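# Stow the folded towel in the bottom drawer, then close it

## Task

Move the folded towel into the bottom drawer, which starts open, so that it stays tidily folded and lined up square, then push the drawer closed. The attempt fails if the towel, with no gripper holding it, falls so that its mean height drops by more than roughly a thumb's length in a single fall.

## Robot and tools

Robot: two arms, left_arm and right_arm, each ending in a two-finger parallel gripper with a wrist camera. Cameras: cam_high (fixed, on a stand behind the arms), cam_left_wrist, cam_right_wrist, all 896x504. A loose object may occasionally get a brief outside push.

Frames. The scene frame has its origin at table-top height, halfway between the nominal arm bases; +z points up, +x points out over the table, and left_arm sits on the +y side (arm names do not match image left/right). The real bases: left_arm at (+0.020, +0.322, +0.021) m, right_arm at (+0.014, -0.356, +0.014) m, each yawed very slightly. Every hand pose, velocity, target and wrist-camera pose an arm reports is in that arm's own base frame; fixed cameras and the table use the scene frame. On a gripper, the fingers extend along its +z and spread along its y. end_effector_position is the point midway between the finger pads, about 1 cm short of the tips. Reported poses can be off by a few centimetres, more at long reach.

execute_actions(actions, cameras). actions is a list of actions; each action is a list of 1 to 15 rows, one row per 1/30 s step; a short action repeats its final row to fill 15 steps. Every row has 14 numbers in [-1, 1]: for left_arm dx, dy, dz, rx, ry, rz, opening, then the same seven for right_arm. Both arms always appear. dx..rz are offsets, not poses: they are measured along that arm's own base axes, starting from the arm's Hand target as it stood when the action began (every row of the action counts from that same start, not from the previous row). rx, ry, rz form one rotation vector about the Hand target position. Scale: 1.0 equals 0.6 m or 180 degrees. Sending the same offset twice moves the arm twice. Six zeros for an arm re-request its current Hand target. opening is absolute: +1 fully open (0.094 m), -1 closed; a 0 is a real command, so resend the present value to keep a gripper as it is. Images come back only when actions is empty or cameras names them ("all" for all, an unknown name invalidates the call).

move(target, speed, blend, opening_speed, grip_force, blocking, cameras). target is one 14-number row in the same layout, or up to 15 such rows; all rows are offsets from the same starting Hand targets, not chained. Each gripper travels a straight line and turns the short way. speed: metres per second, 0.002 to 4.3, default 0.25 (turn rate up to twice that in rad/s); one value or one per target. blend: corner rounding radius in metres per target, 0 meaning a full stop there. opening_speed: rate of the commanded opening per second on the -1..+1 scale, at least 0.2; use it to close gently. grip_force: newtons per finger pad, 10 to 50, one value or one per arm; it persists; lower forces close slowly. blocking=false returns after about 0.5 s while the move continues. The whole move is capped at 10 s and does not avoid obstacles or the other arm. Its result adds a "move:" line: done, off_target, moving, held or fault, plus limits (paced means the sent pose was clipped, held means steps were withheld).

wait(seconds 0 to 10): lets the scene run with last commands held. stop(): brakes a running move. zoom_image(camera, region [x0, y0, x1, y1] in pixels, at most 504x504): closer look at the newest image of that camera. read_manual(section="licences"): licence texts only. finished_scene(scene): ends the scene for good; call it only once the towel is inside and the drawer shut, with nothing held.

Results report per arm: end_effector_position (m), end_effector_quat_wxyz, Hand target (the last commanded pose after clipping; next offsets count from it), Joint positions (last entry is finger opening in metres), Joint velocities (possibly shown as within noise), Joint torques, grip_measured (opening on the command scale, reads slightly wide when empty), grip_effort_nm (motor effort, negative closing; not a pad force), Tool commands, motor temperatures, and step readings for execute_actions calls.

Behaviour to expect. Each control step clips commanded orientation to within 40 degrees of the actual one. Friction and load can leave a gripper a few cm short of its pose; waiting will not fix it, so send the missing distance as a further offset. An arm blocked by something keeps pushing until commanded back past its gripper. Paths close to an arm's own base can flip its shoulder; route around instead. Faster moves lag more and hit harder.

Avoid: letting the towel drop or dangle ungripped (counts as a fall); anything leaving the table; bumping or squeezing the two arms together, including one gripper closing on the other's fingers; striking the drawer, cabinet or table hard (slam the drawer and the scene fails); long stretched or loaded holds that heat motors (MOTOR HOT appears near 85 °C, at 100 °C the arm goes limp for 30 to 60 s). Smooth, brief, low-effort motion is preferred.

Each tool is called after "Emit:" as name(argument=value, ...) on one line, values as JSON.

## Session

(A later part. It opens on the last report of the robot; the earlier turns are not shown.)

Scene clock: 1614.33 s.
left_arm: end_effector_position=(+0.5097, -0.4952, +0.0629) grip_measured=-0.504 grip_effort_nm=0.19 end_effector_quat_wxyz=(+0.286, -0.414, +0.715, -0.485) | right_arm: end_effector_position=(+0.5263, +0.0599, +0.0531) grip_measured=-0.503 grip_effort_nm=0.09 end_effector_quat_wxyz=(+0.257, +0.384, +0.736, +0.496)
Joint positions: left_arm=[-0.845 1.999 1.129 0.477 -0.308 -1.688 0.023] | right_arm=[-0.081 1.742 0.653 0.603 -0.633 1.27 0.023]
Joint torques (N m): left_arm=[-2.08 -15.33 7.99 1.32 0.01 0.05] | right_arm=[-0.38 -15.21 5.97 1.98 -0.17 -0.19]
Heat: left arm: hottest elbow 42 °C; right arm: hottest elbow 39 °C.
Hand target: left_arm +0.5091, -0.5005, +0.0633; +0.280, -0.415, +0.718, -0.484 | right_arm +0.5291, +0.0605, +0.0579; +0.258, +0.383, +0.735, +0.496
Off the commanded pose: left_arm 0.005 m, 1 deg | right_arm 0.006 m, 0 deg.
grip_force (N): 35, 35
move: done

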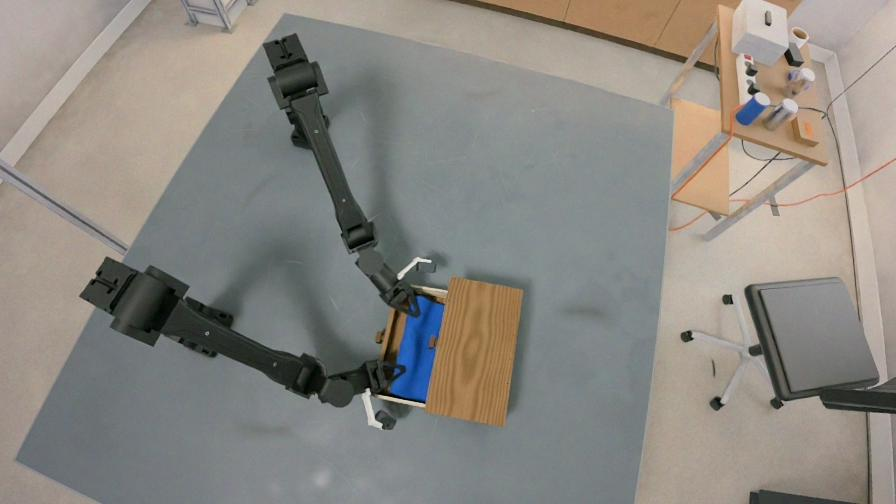

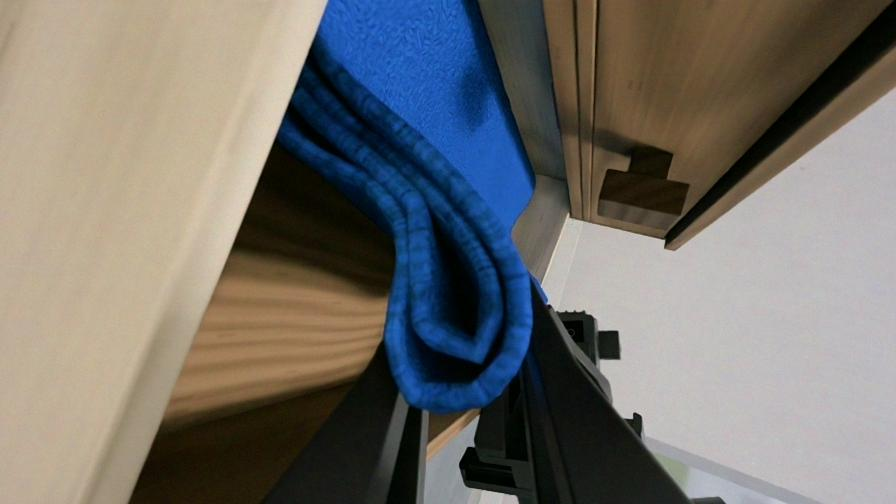

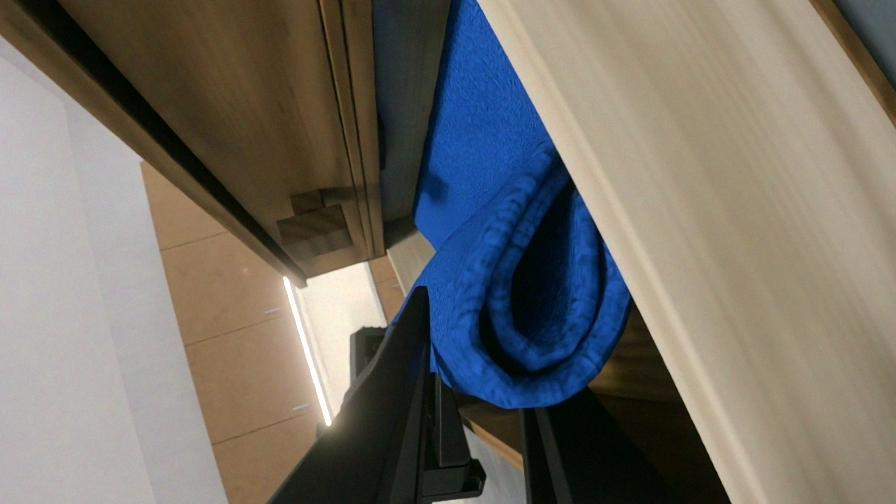

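Emit:
move(target=[-0.135,0.073,0.045,0,0,0,-0.5,-0.13,-0.088,0.05,0,0,0,-0.5], speed=0.15, cameras=["all"])

Scene clock: 1624.90 s.
left_arm: end_effector_position=(+0.4314, -0.4537, +0.0731) grip_measured=-0.503 grip_effort_nm=0.19 end_effector_quat_wxyz=(+0.280, -0.416, +0.728, -0.468) | right_arm: end_effector_position=(+0.4548, +0.0128, +0.0856) grip_measured=-0.502 grip_effort_nm=0.08 end_effector_quat_wxyz=(+0.254, +0.381, +0.736, +0.499)
Joint positions: left_arm=[-0.908 1.817 0.891 0.477 -0.36 -1.718 0.023] | right_arm=[-0.244 1.51 0.502 0.452 -0.784 1.164 0.023]
Joint torques (N m): left_arm=[-2.49 -14.97 5.71 2.77 -0.39 0.03] | right_arm=[-1.03 -13.04 5.41 1.57 -0.42 -0.23]
Heat: left arm: hottest elbow 42 °C; right arm: hottest elbow 39 °C.
Hand target: left_arm +0.4282, -0.4567, +0.0903; +0.280, -0.415, +0.718, -0.484 | right_arm +0.4511, +0.0077, +0.0878; +0.258, +0.383, +0.735, +0.496
Off the commanded pose: left_arm 0.018 m, 2 deg | right_arm 0.007 m, 1 deg.
grip_force (N): 35, 35
move: off_target (left_arm)

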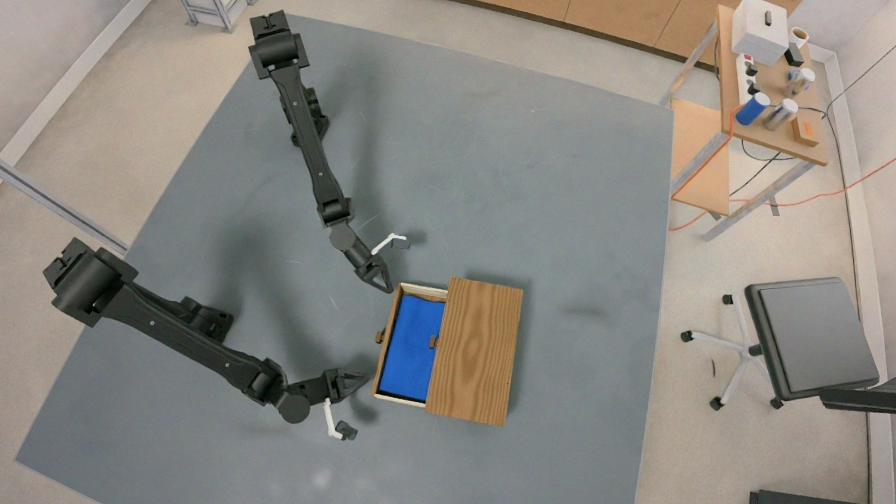

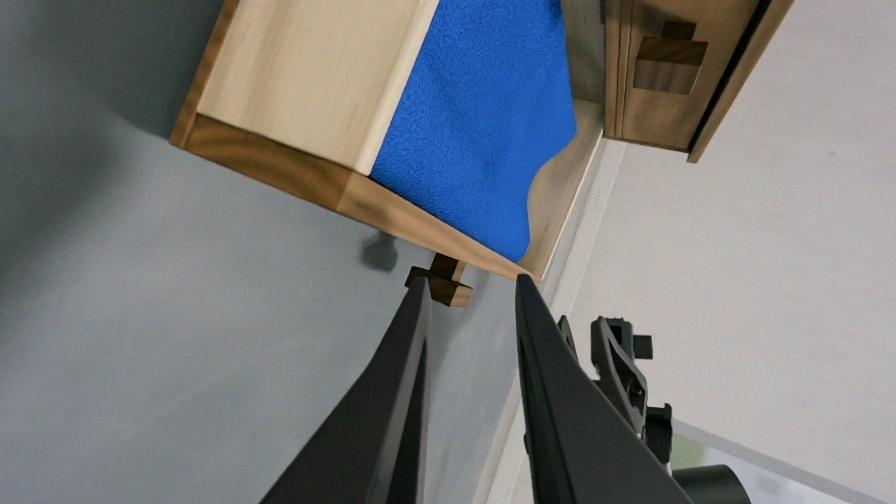

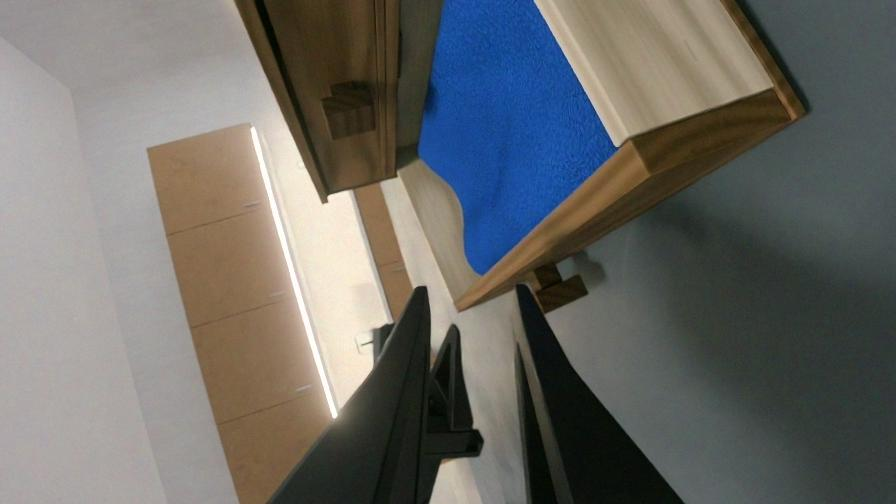

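Emit:
zoom_image(camera="cam_high", region=[360, 265, 480, 415])

Emit:
zoom_image(camera="cam_left_wrist", region=[330, 0, 650, 320])

Emit:
zoom_image(camera="cam_right_wrist", region=[350, 0, 670, 320])

Scaled by 3.360 from the camera's 896x504 image, which has a finer 1280x720 frame.

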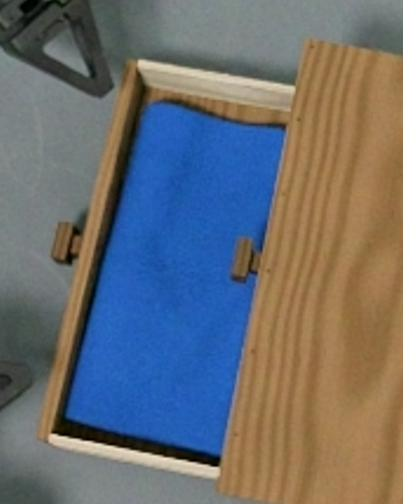

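Scaled by 1.575 from the camera's 896x504 image, which has a finer 1280x720 frame.

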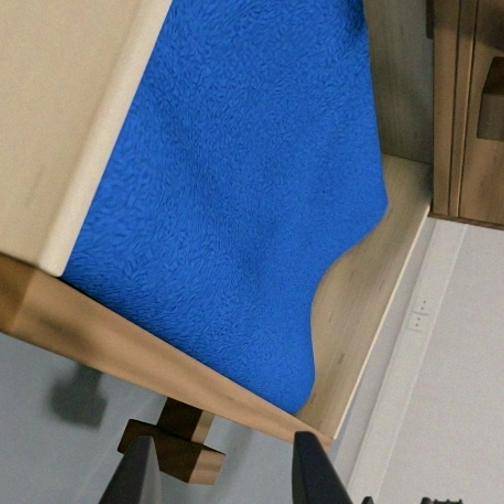

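Scaled by 1.575 from the camera's 896x504 image, which has a finer 1280x720 frame.

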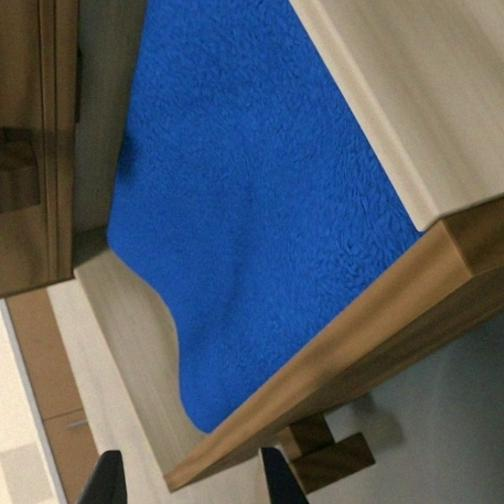

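Emit:
move(target=[0.12,0.03,0.22,0,0,0,-0.95,-0.05,-0.05,0.15,0,0,0,-0.95], speed=0.2, cameras=["all"])

Scene clock: 1645.63 s.
left_arm: end_effector_position=(+0.4848, -0.4292, +0.1859) grip_measured=-0.947 grip_effort_nm=-0.14 end_effector_quat_wxyz=(+0.271, -0.420, +0.733, -0.462) | right_arm: end_effector_position=(+0.4054, -0.0108, +0.1516) grip_measured=-0.948 grip_effort_nm=-0.11 end_effector_quat_wxyz=(+0.232, +0.396, +0.737, +0.495)
Joint positions: left_arm=[-0.788 1.625 1.036 0.136 -0.242 -1.677 0.002] | right_arm=[-0.363 1.182 0.509 -0.011 -0.882 1.064 0.002]
Joint torques (N m): left_arm=[-0.56 -13.39 13.03 1.72 -0.1 0.17] | right_arm=[-1.32 -8.94 12.16 1.46 -0.5 -0.27]
Heat: left arm: hottest elbow 42 °C; right arm: hottest elbow 39 °C.
Hand target: left_arm +0.5002, -0.4387, +0.2221; +0.280, -0.415, +0.718, -0.484 | right_arm +0.4211, -0.0223, +0.1779; +0.258, +0.383, +0.735, +0.496
Off the commanded pose: left_arm 0.041 m, 3 deg | right_arm 0.033 m, 3 deg.
grip_force (N): 35, 35
move: off_target (left_arm, right_arm)

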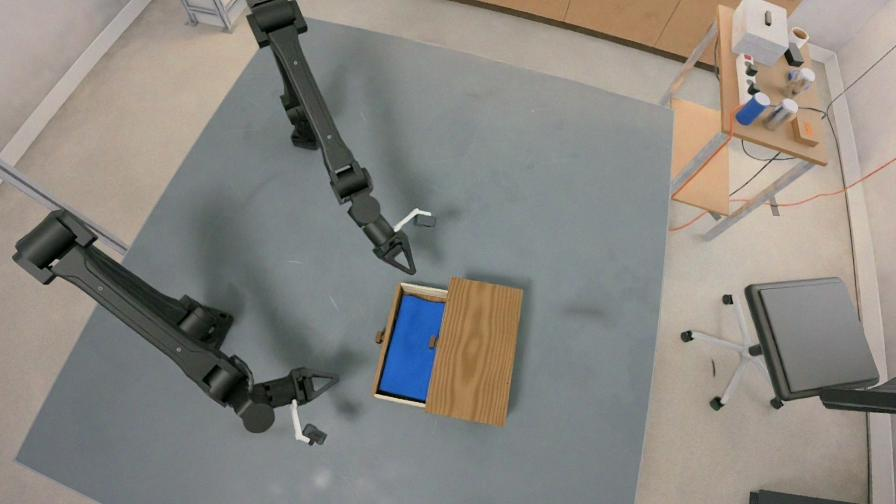

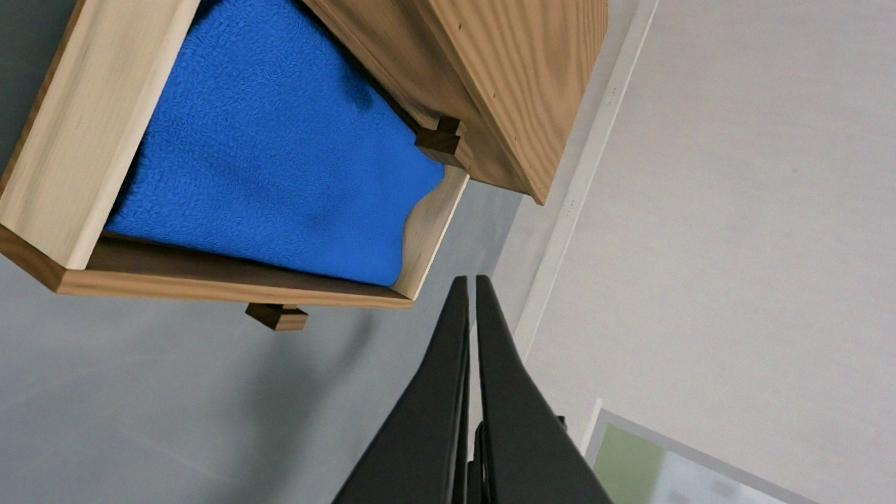

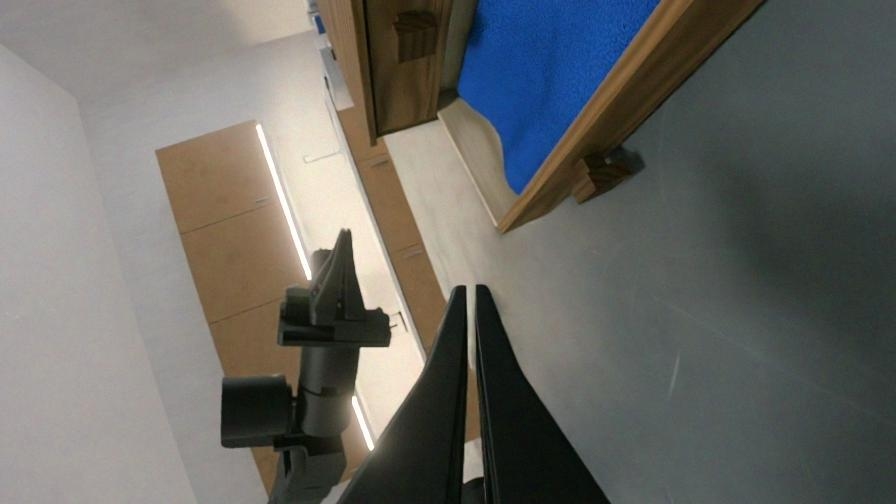

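Emit:
zoom_image(camera="cam_left_wrist", region=[50, 0, 500, 340])

Emit:
zoom_image(camera="cam_high", region=[360, 265, 480, 415])

Scaled by 1.120 from the camera's 896x504 image, which has a finer 1280x720 frame.

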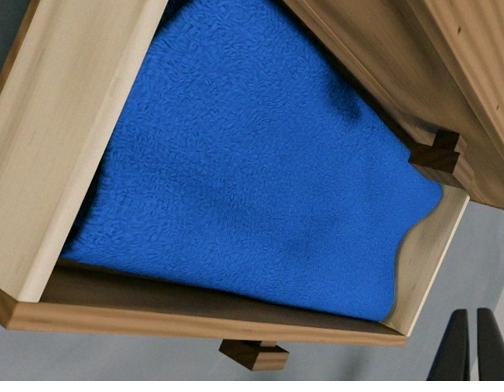

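Scaled by 3.360 from the camera's 896x504 image, which has a finer 1280x720 frame.

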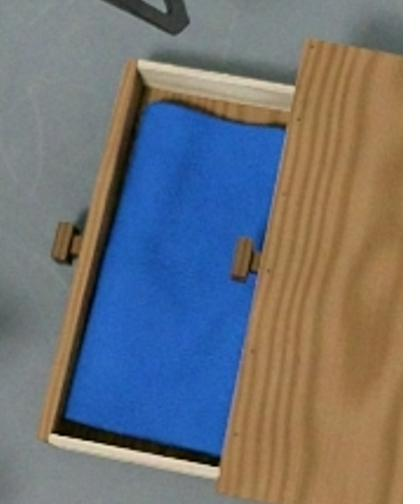

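Emit:
move(target=[0.083,-0.0938,-0.145,0.0803,0.146,0,-1,0.25,0.1405,-0.08,-0.096,0.136,0,-1], speed=0.2, cameras=["all"])

Scene clock: 1702.97 s.
left_arm: end_effector_position=(+0.5311, -0.4861, +0.1139) grip_measured=-0.995 grip_effort_nm=-0.25 end_effector_quat_wxyz=(+0.155, -0.470, +0.827, -0.266) | right_arm: end_effector_position=(+0.5525, +0.0570, +0.1192) grip_measured=-0.997 grip_effort_nm=-0.16 end_effector_quat_wxyz=(+0.146, +0.439, +0.840, +0.285)
Joint positions: left_arm=[-0.775 1.946 1.563 -0.576 -0.145 -1.763 0] | right_arm=[-0.007 1.584 1.071 -0.504 -0.362 1.06 0]
Joint torques (N m): left_arm=[-0.85 -16.26 13.72 1.25 -0.16 0] | right_arm=[0.44 -13.68 12.62 1.17 -0.09 -0.06]
Motor temperatures (°C): left_arm=[30 33 54 26 29 26 31] | right_arm=[31 33 47 26 29 29 32]
Heat: left arm: hottest elbow 54 °C; right arm: hottest elbow 47 °C.
Hand target: left_arm +0.5499, -0.4950, +0.1353; +0.159, -0.475, +0.817, -0.284 | right_arm +0.5711, +0.0619, +0.1299; +0.151, +0.436, +0.839, +0.289
Off the commanded pose: left_arm 0.030 m, 2 deg | right_arm 0.022 m, 1 deg.
grip_force (N): 35, 35
move: off_target (left_arm, right_arm)

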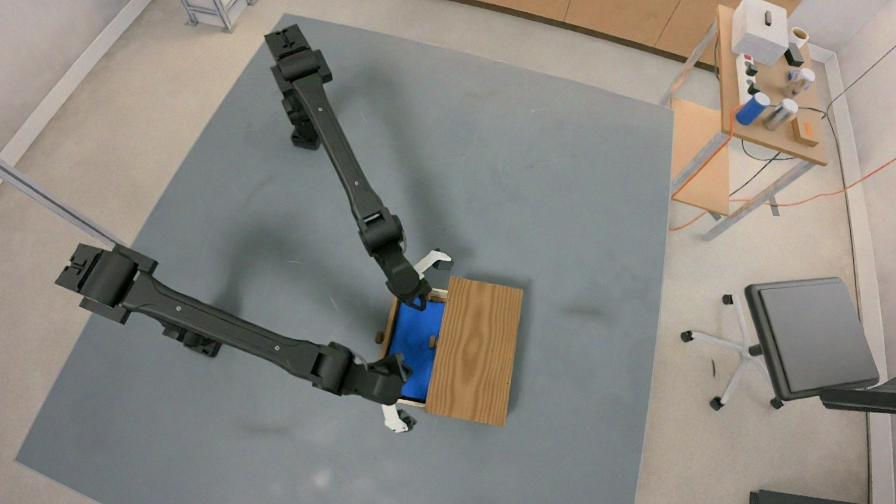

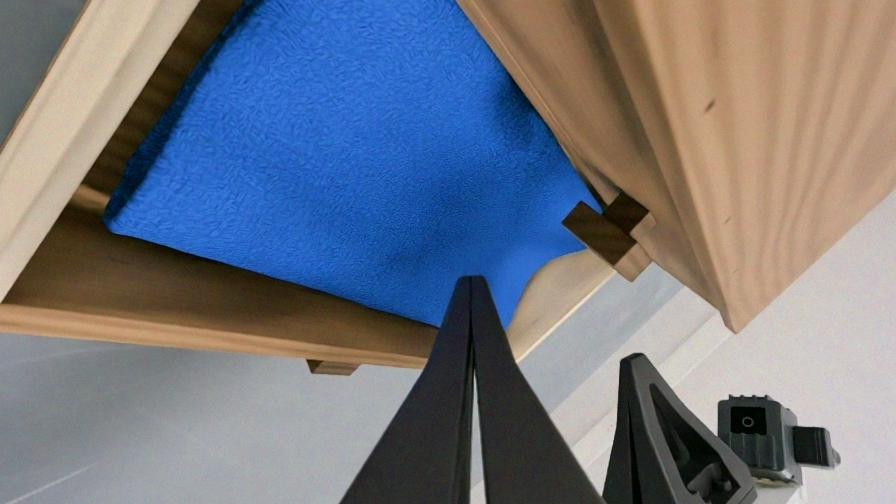

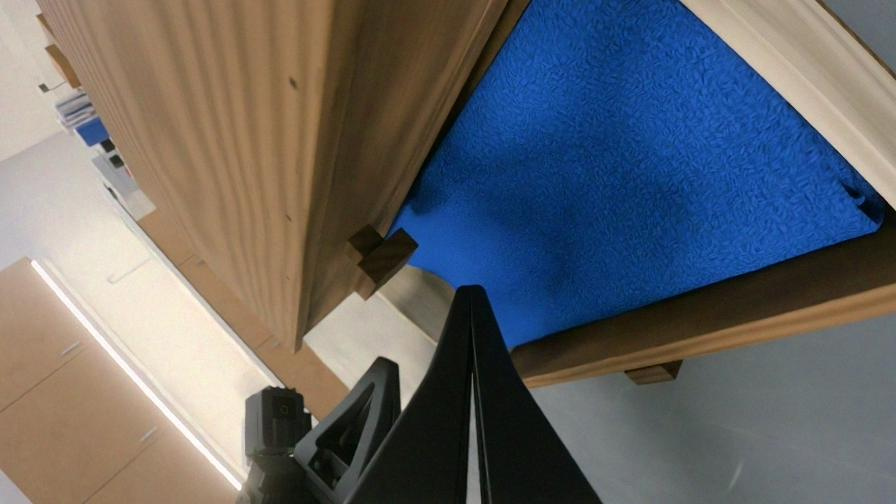

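Emit:
move(target=[0.0167,0,-0.149,0,0,0,-1,0.0103,0,-0.1465,0,0,0,-1], speed=0.1, cameras=["all"])

Scene clock: 1721.33 s.
left_arm: end_effector_position=(+0.5595, -0.4889, +0.0770) grip_measured=-0.995 grip_effort_nm=-0.25 end_effector_quat_wxyz=(+0.166, -0.485, +0.808, -0.289) | right_arm: end_effector_position=(+0.5769, +0.0568, +0.0521) grip_measured=-0.997 grip_effort_nm=-0.16 end_effector_quat_wxyz=(+0.154, +0.436, +0.838, +0.289)
Joint positions: left_arm=[-0.753 2.025 1.563 -0.445 -0.153 -1.782 0] | right_arm=[-0.007 1.738 1.054 -0.312 -0.362 1.06 0]
Joint torques (N m): left_arm=[-1.73 -14.15 7.91 3.29 0.35 0.24] | right_arm=[1.32 -15.15 7.15 2.66 -0.15 -0.04]
Motor temperatures (°C): left_arm=[30 33 56 26 29 26 31] | right_arm=[31 33 46 26 28 29 32]
Heat: left arm: hottest elbow 56 °C; right arm: hottest elbow 46 °C.
Hand target: left_arm +0.5600, -0.4948, +0.0458; +0.159, -0.476, +0.817, -0.284 | right_arm +0.5773, +0.0620, +0.0420; +0.151, +0.436, +0.839, +0.289
Off the commanded pose: left_arm 0.032 m, 2 deg | right_arm 0.011 m, 0 deg.
grip_force (N): 35, 35
move: off_target (left_arm, right_arm)

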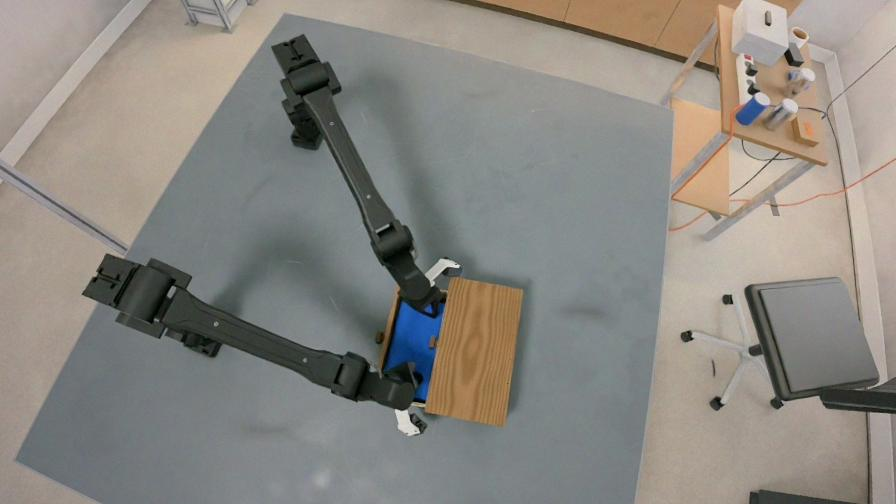

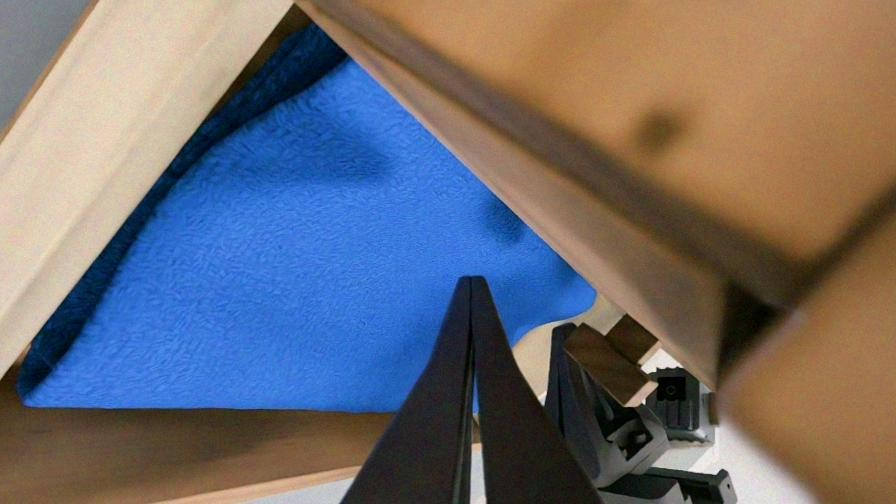

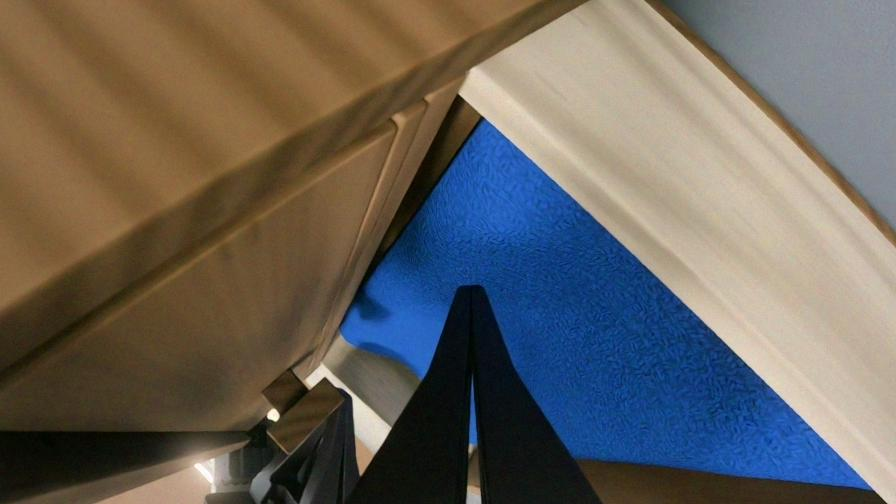

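Emit:
move(target=[-0.045,0,0.055,0,0,0,-1,-0.025,0,0.0,0,0,0,-1], speed=0.08, cameras=["all"])

Scene clock: 1732.53 s.
left_arm: end_effector_position=(+0.5369, -0.4939, +0.0591) grip_measured=-0.995 grip_effort_nm=-0.25 end_effector_quat_wxyz=(+0.157, -0.476, +0.820, -0.275) | right_arm: end_effector_position=(+0.5613, +0.0569, +0.0367) grip_measured=-0.997 grip_effort_nm=-0.17 end_effector_quat_wxyz=(+0.143, +0.440, +0.840, +0.283)
Joint positions: left_arm=[-0.779 2.025 1.526 -0.443 -0.151 -1.782 0] | right_arm=[-0.007 1.738 1.012 -0.297 -0.362 1.06 0]
Joint torques (N m): left_arm=[-1.9 -19.84 7.51 1.48 -0.38 0.03] | right_arm=[0.38 -17.67 6.68 2.55 -0.1 -0.04]
Heat: left arm: hottest elbow 53 °C; right arm: hottest elbow 45 °C.
Hand target: left_arm +0.5330, -0.4949, +0.0788; +0.159, -0.475, +0.817, -0.284 | right_arm +0.5622, +0.0620, +0.0419; +0.151, +0.436, +0.839, +0.289
Off the commanded pose: left_arm 0.020 m, 1 deg | right_arm 0.007 m, 1 deg.
grip_force (N): 35, 35
move: off_target (left_arm)

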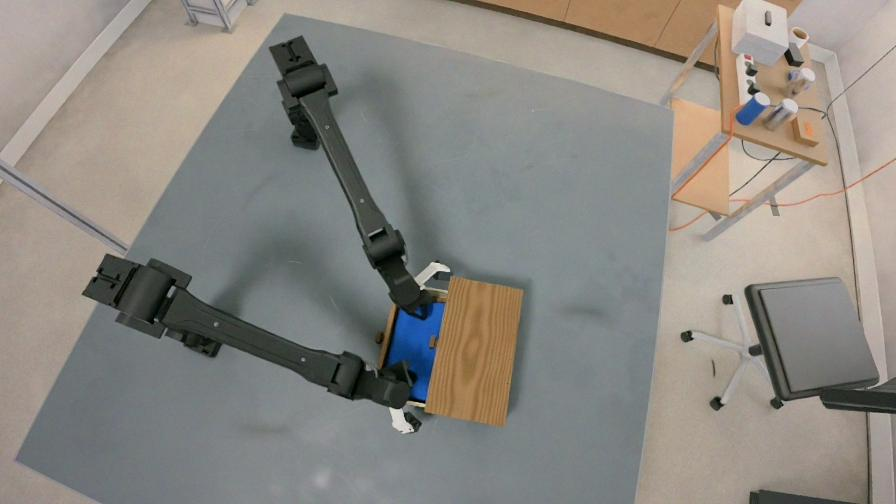

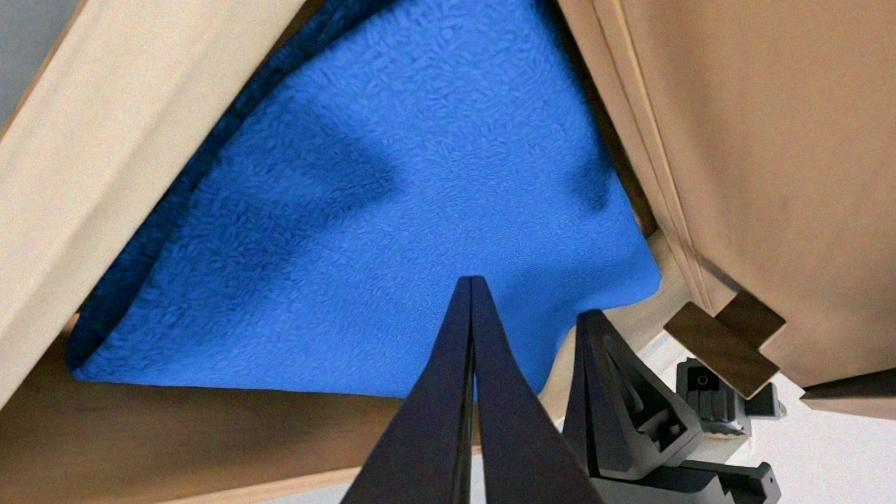

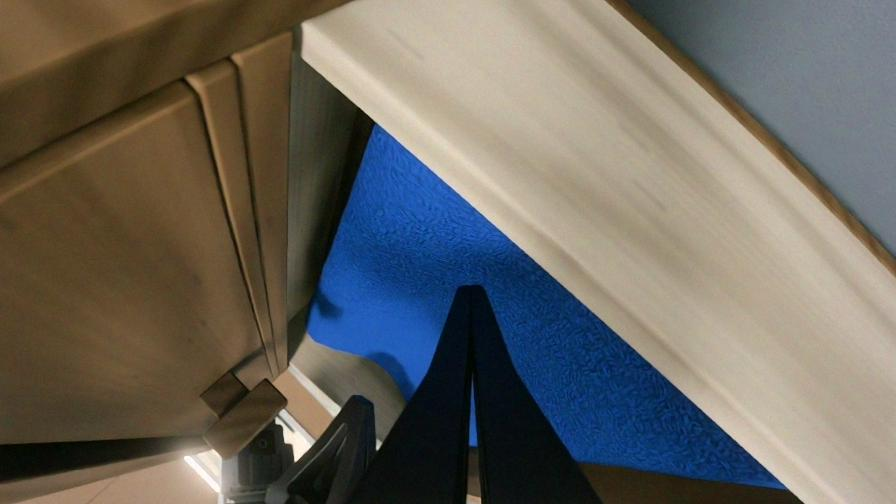

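Emit:
move(target=[0.005,0,-0.0863,0,0,0,-1,0,0,-0.0365,0,0,0,-1], speed=0.06, cameras=["all"])

Scene clock: 1742.40 s.
left_arm: end_effector_position=(+0.5356, -0.4926, +0.0323) grip_measured=-0.995 grip_effort_nm=-0.25 end_effector_quat_wxyz=(+0.158, -0.476, +0.819, -0.280) | right_arm: end_effector_position=(+0.5644, +0.0569, +0.0336) grip_measured=-0.997 grip_effort_nm=-0.16 end_effector_quat_wxyz=(+0.158, +0.435, +0.838, +0.291)
Joint positions: left_arm=[-0.779 2.054 1.488 -0.366 -0.151 -1.782 0] | right_arm=[-0.007 1.745 0.995 -0.239 -0.362 1.06 0]
Joint torques (N m): left_arm=[-1.96 -16.67 7.61 2.58 -0.29 0.05] | right_arm=[0.73 -15.09 6.67 2.86 -0.18 -0.05]
Motor temperatures (°C): left_arm=[30 33 51 26 29 26 30] | right_arm=[30 33 44 26 28 29 32]
Heat: left arm: hottest elbow 51 °C; right arm: hottest elbow 44 °C.
Hand target: left_arm +0.5359, -0.4949, +0.0270; +0.159, -0.475, +0.817, -0.284 | right_arm +0.5623, +0.0620, +0.0201; +0.151, +0.436, +0.839, +0.289
Off the commanded pose: left_arm 0.006 m, 1 deg | right_arm 0.015 m, 1 deg.
grip_force (N): 35, 35
move: off_target (right_arm)

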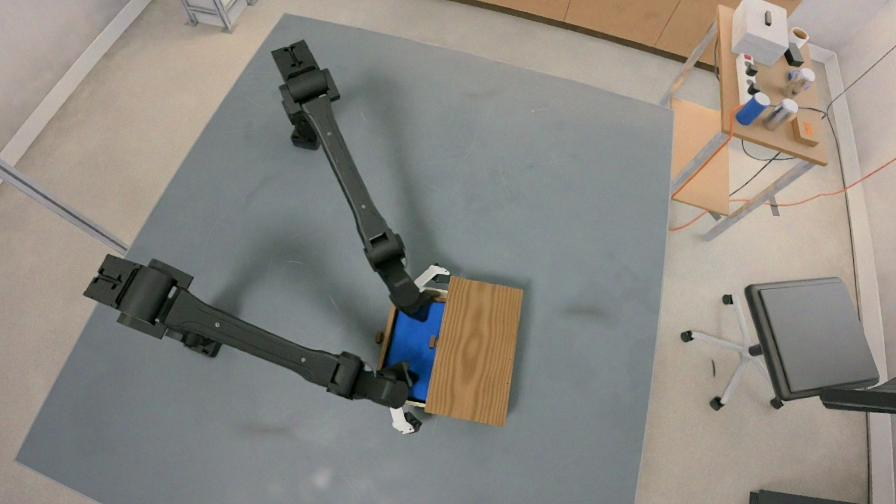

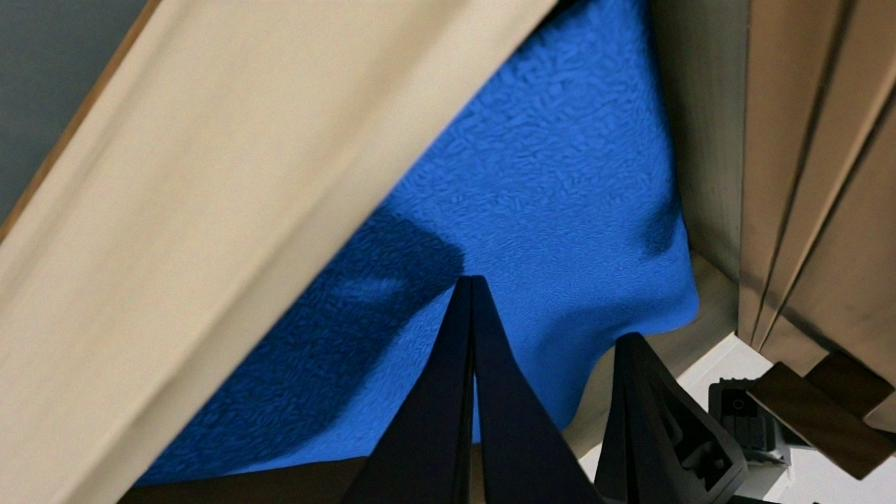

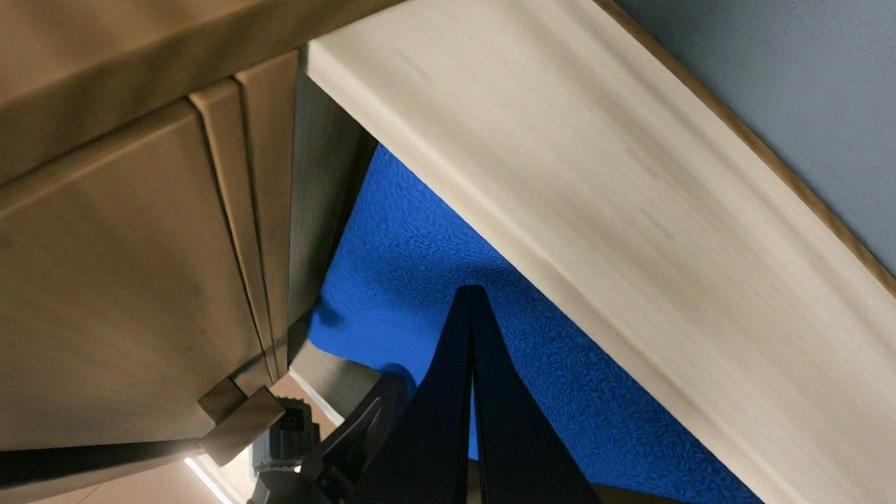

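Emit:
move(target=[0.005,0,-0.02,0,0,0,-1,0,0,-0.02,0,0,0,-1], speed=0.05, cameras=["all"])

Scene clock: 1746.57 s.
left_arm: end_effector_position=(+0.5380, -0.4950, +0.0266) grip_measured=-0.995 grip_effort_nm=-0.25 end_effector_quat_wxyz=(+0.160, -0.475, +0.817, -0.285) | right_arm: end_effector_position=(+0.5659, +0.0569, +0.0258) grip_measured=-0.997 grip_effort_nm=-0.16 end_effector_quat_wxyz=(+0.161, +0.434, +0.837, +0.292)
Joint positions: left_arm=[-0.779 2.067 1.488 -0.342 -0.151 -1.782 0] | right_arm=[-0.007 1.762 0.988 -0.208 -0.361 1.06 0]
Joint torques (N m): left_arm=[-1.9 -16.32 7.56 2.48 -0.2 0.06] | right_arm=[0.97 -14.45 6.39 2.8 -0.07 -0.07]
Heat: left arm: hottest elbow 50 °C; right arm: hottest elbow 43 °C.
Hand target: left_arm +0.5390, -0.4949, +0.0149; +0.159, -0.475, +0.817, -0.284 | right_arm +0.5622, +0.0620, +0.0080; +0.151, +0.436, +0.839, +0.289
Off the commanded pose: left_arm 0.012 m, 0 deg | right_arm 0.019 m, 1 deg.
grip_force (N): 35, 35
move: off_target (left_arm, right_arm)

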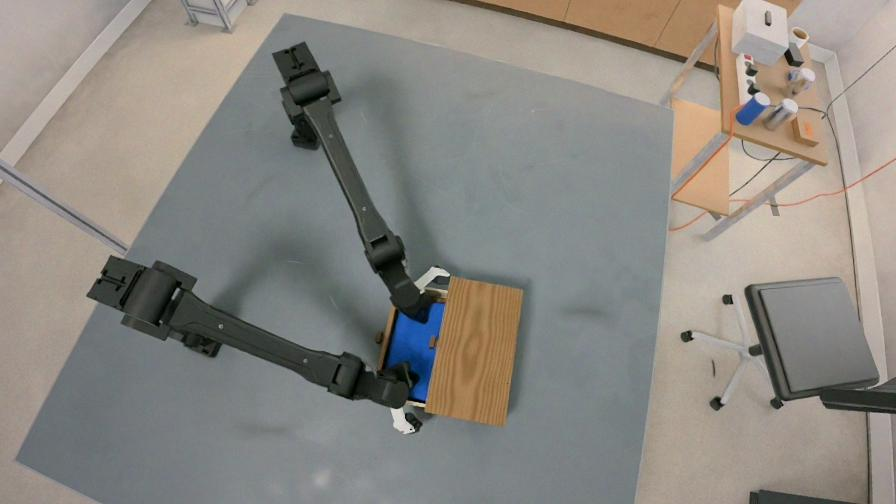

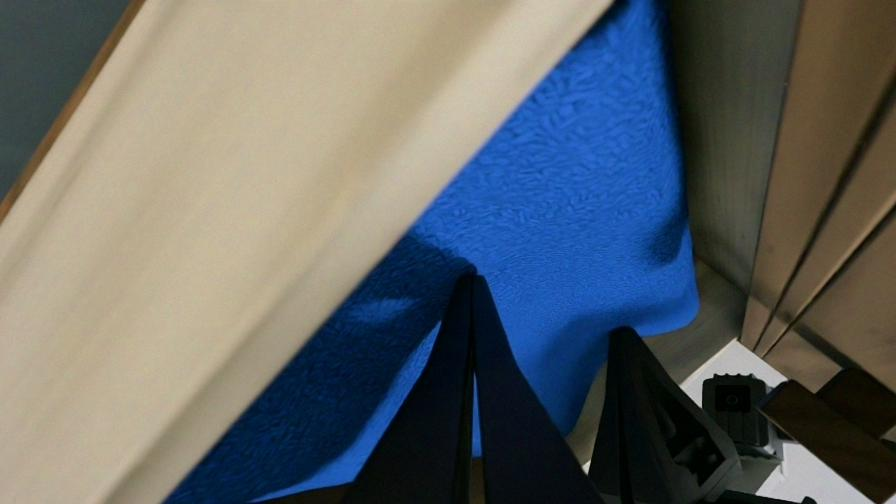

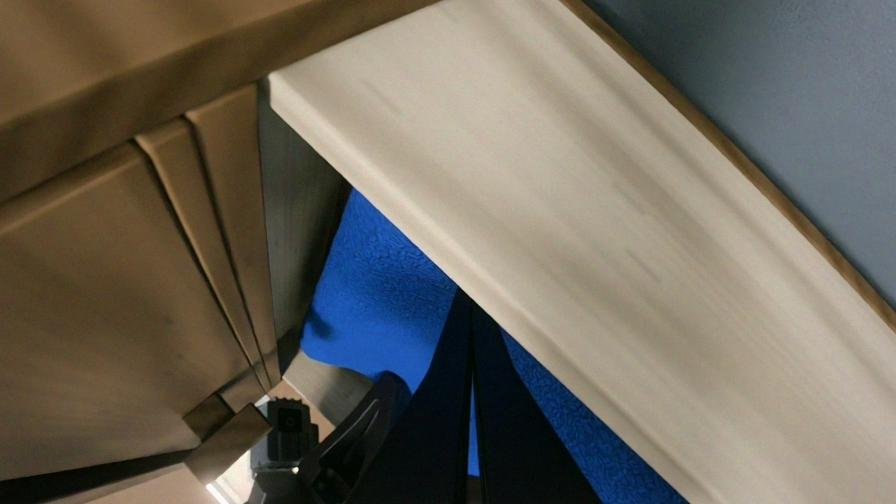

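Emit:
move(target=[[-0.03,0,0.2,0,0,0,-1,-0.03,0,0.2,0,0,0,-1],[-0.25,0.35,0.35,0,0,0,-1,-0.05,0.1,0.36,-0.2751,-0.0922,0.2377,-1]], blend=[0.05,0], speed=0.2, cameras=["all"])

Scene clock: 1801.37 s.
left_arm: end_effector_position=(+0.3910, -0.2919, +0.2219) grip_measured=-0.995 grip_effort_nm=-0.25 end_effector_quat_wxyz=(+0.158, -0.475, +0.817, -0.285) | right_arm: end_effector_position=(+0.5181, +0.1121, +0.1881) grip_measured=-0.997 grip_effort_nm=-0.16 end_effector_quat_wxyz=(+0.288, -0.025, +0.957, +0.005)
Joint positions: left_arm=[-0.669 1.247 0.999 -0.663 -0.081 -1.695 0] | right_arm=[0.251 1.422 1.103 -0.678 0.114 0.164 0]
Joint torques (N m): left_arm=[-1.08 -9.41 8.35 1.31 -0.13 0.16] | right_arm=[0.62 -15.5 13.85 1.31 0.14 -0.14]
Motor temperatures (°C): left_arm=[30 32 46 26 29 26 30] | right_arm=[30 34 41 26 28 29 32]
Heat: left arm: hottest elbow 46 °C; right arm: hottest elbow 41 °C.
Hand target: left_arm +0.3889, -0.2849, +0.2251; +0.159, -0.476, +0.817, -0.284 | right_arm +0.5322, +0.1220, +0.2241; +0.316, -0.034, +0.948, +0.011
Off the commanded pose: left_arm 0.008 m, 0 deg | right_arm 0.040 m, 4 deg.
grip_force (N): 35, 35
move: off_target (right_arm)

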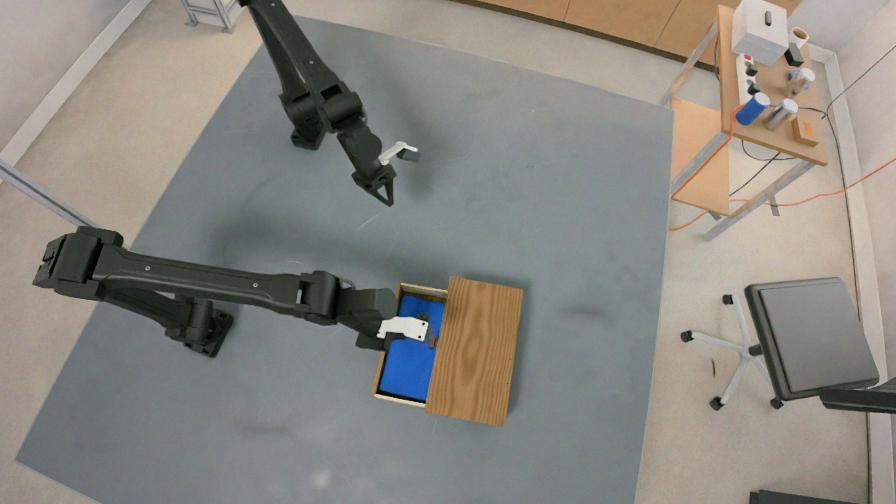

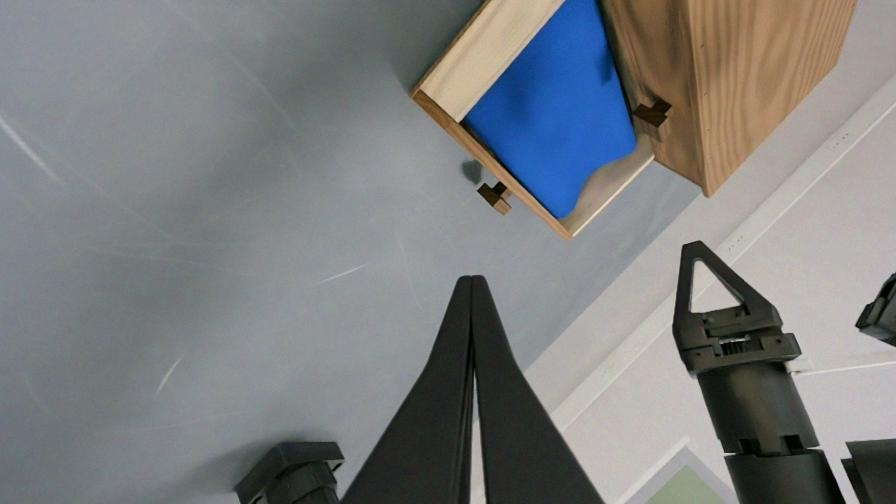

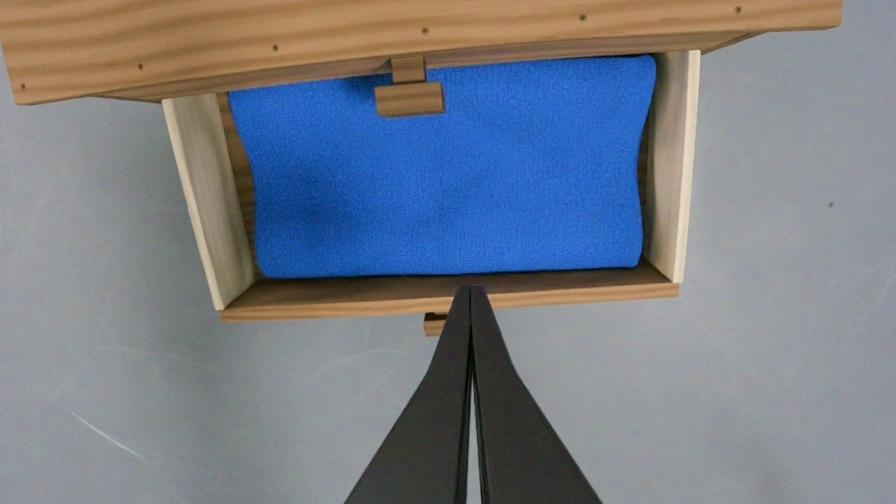

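Emit:
zoom_image(camera="cam_right_wrist", region=[140, 30, 640, 330])

Emit:
zoom_image(camera="cam_left_wrist", region=[400, 0, 720, 250])

Scaled by 1.008 from the camera's 896x504 image, which has a finer 1280x720 frame.

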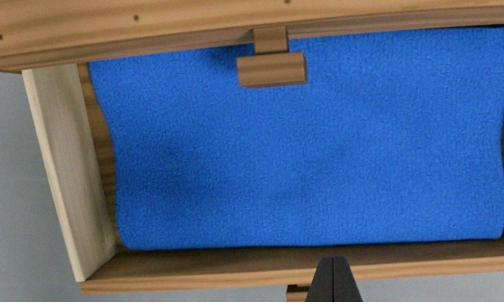

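Scaled by 1.575 from the camera's 896x504 image, which has a finer 1280x720 frame.

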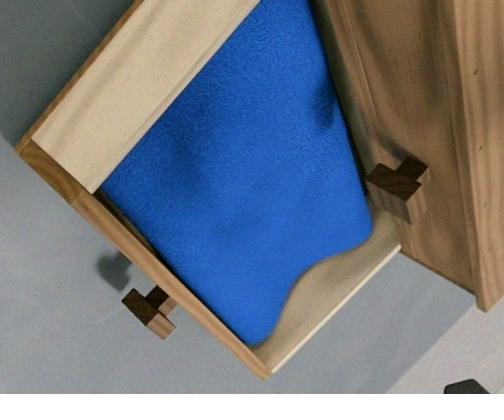

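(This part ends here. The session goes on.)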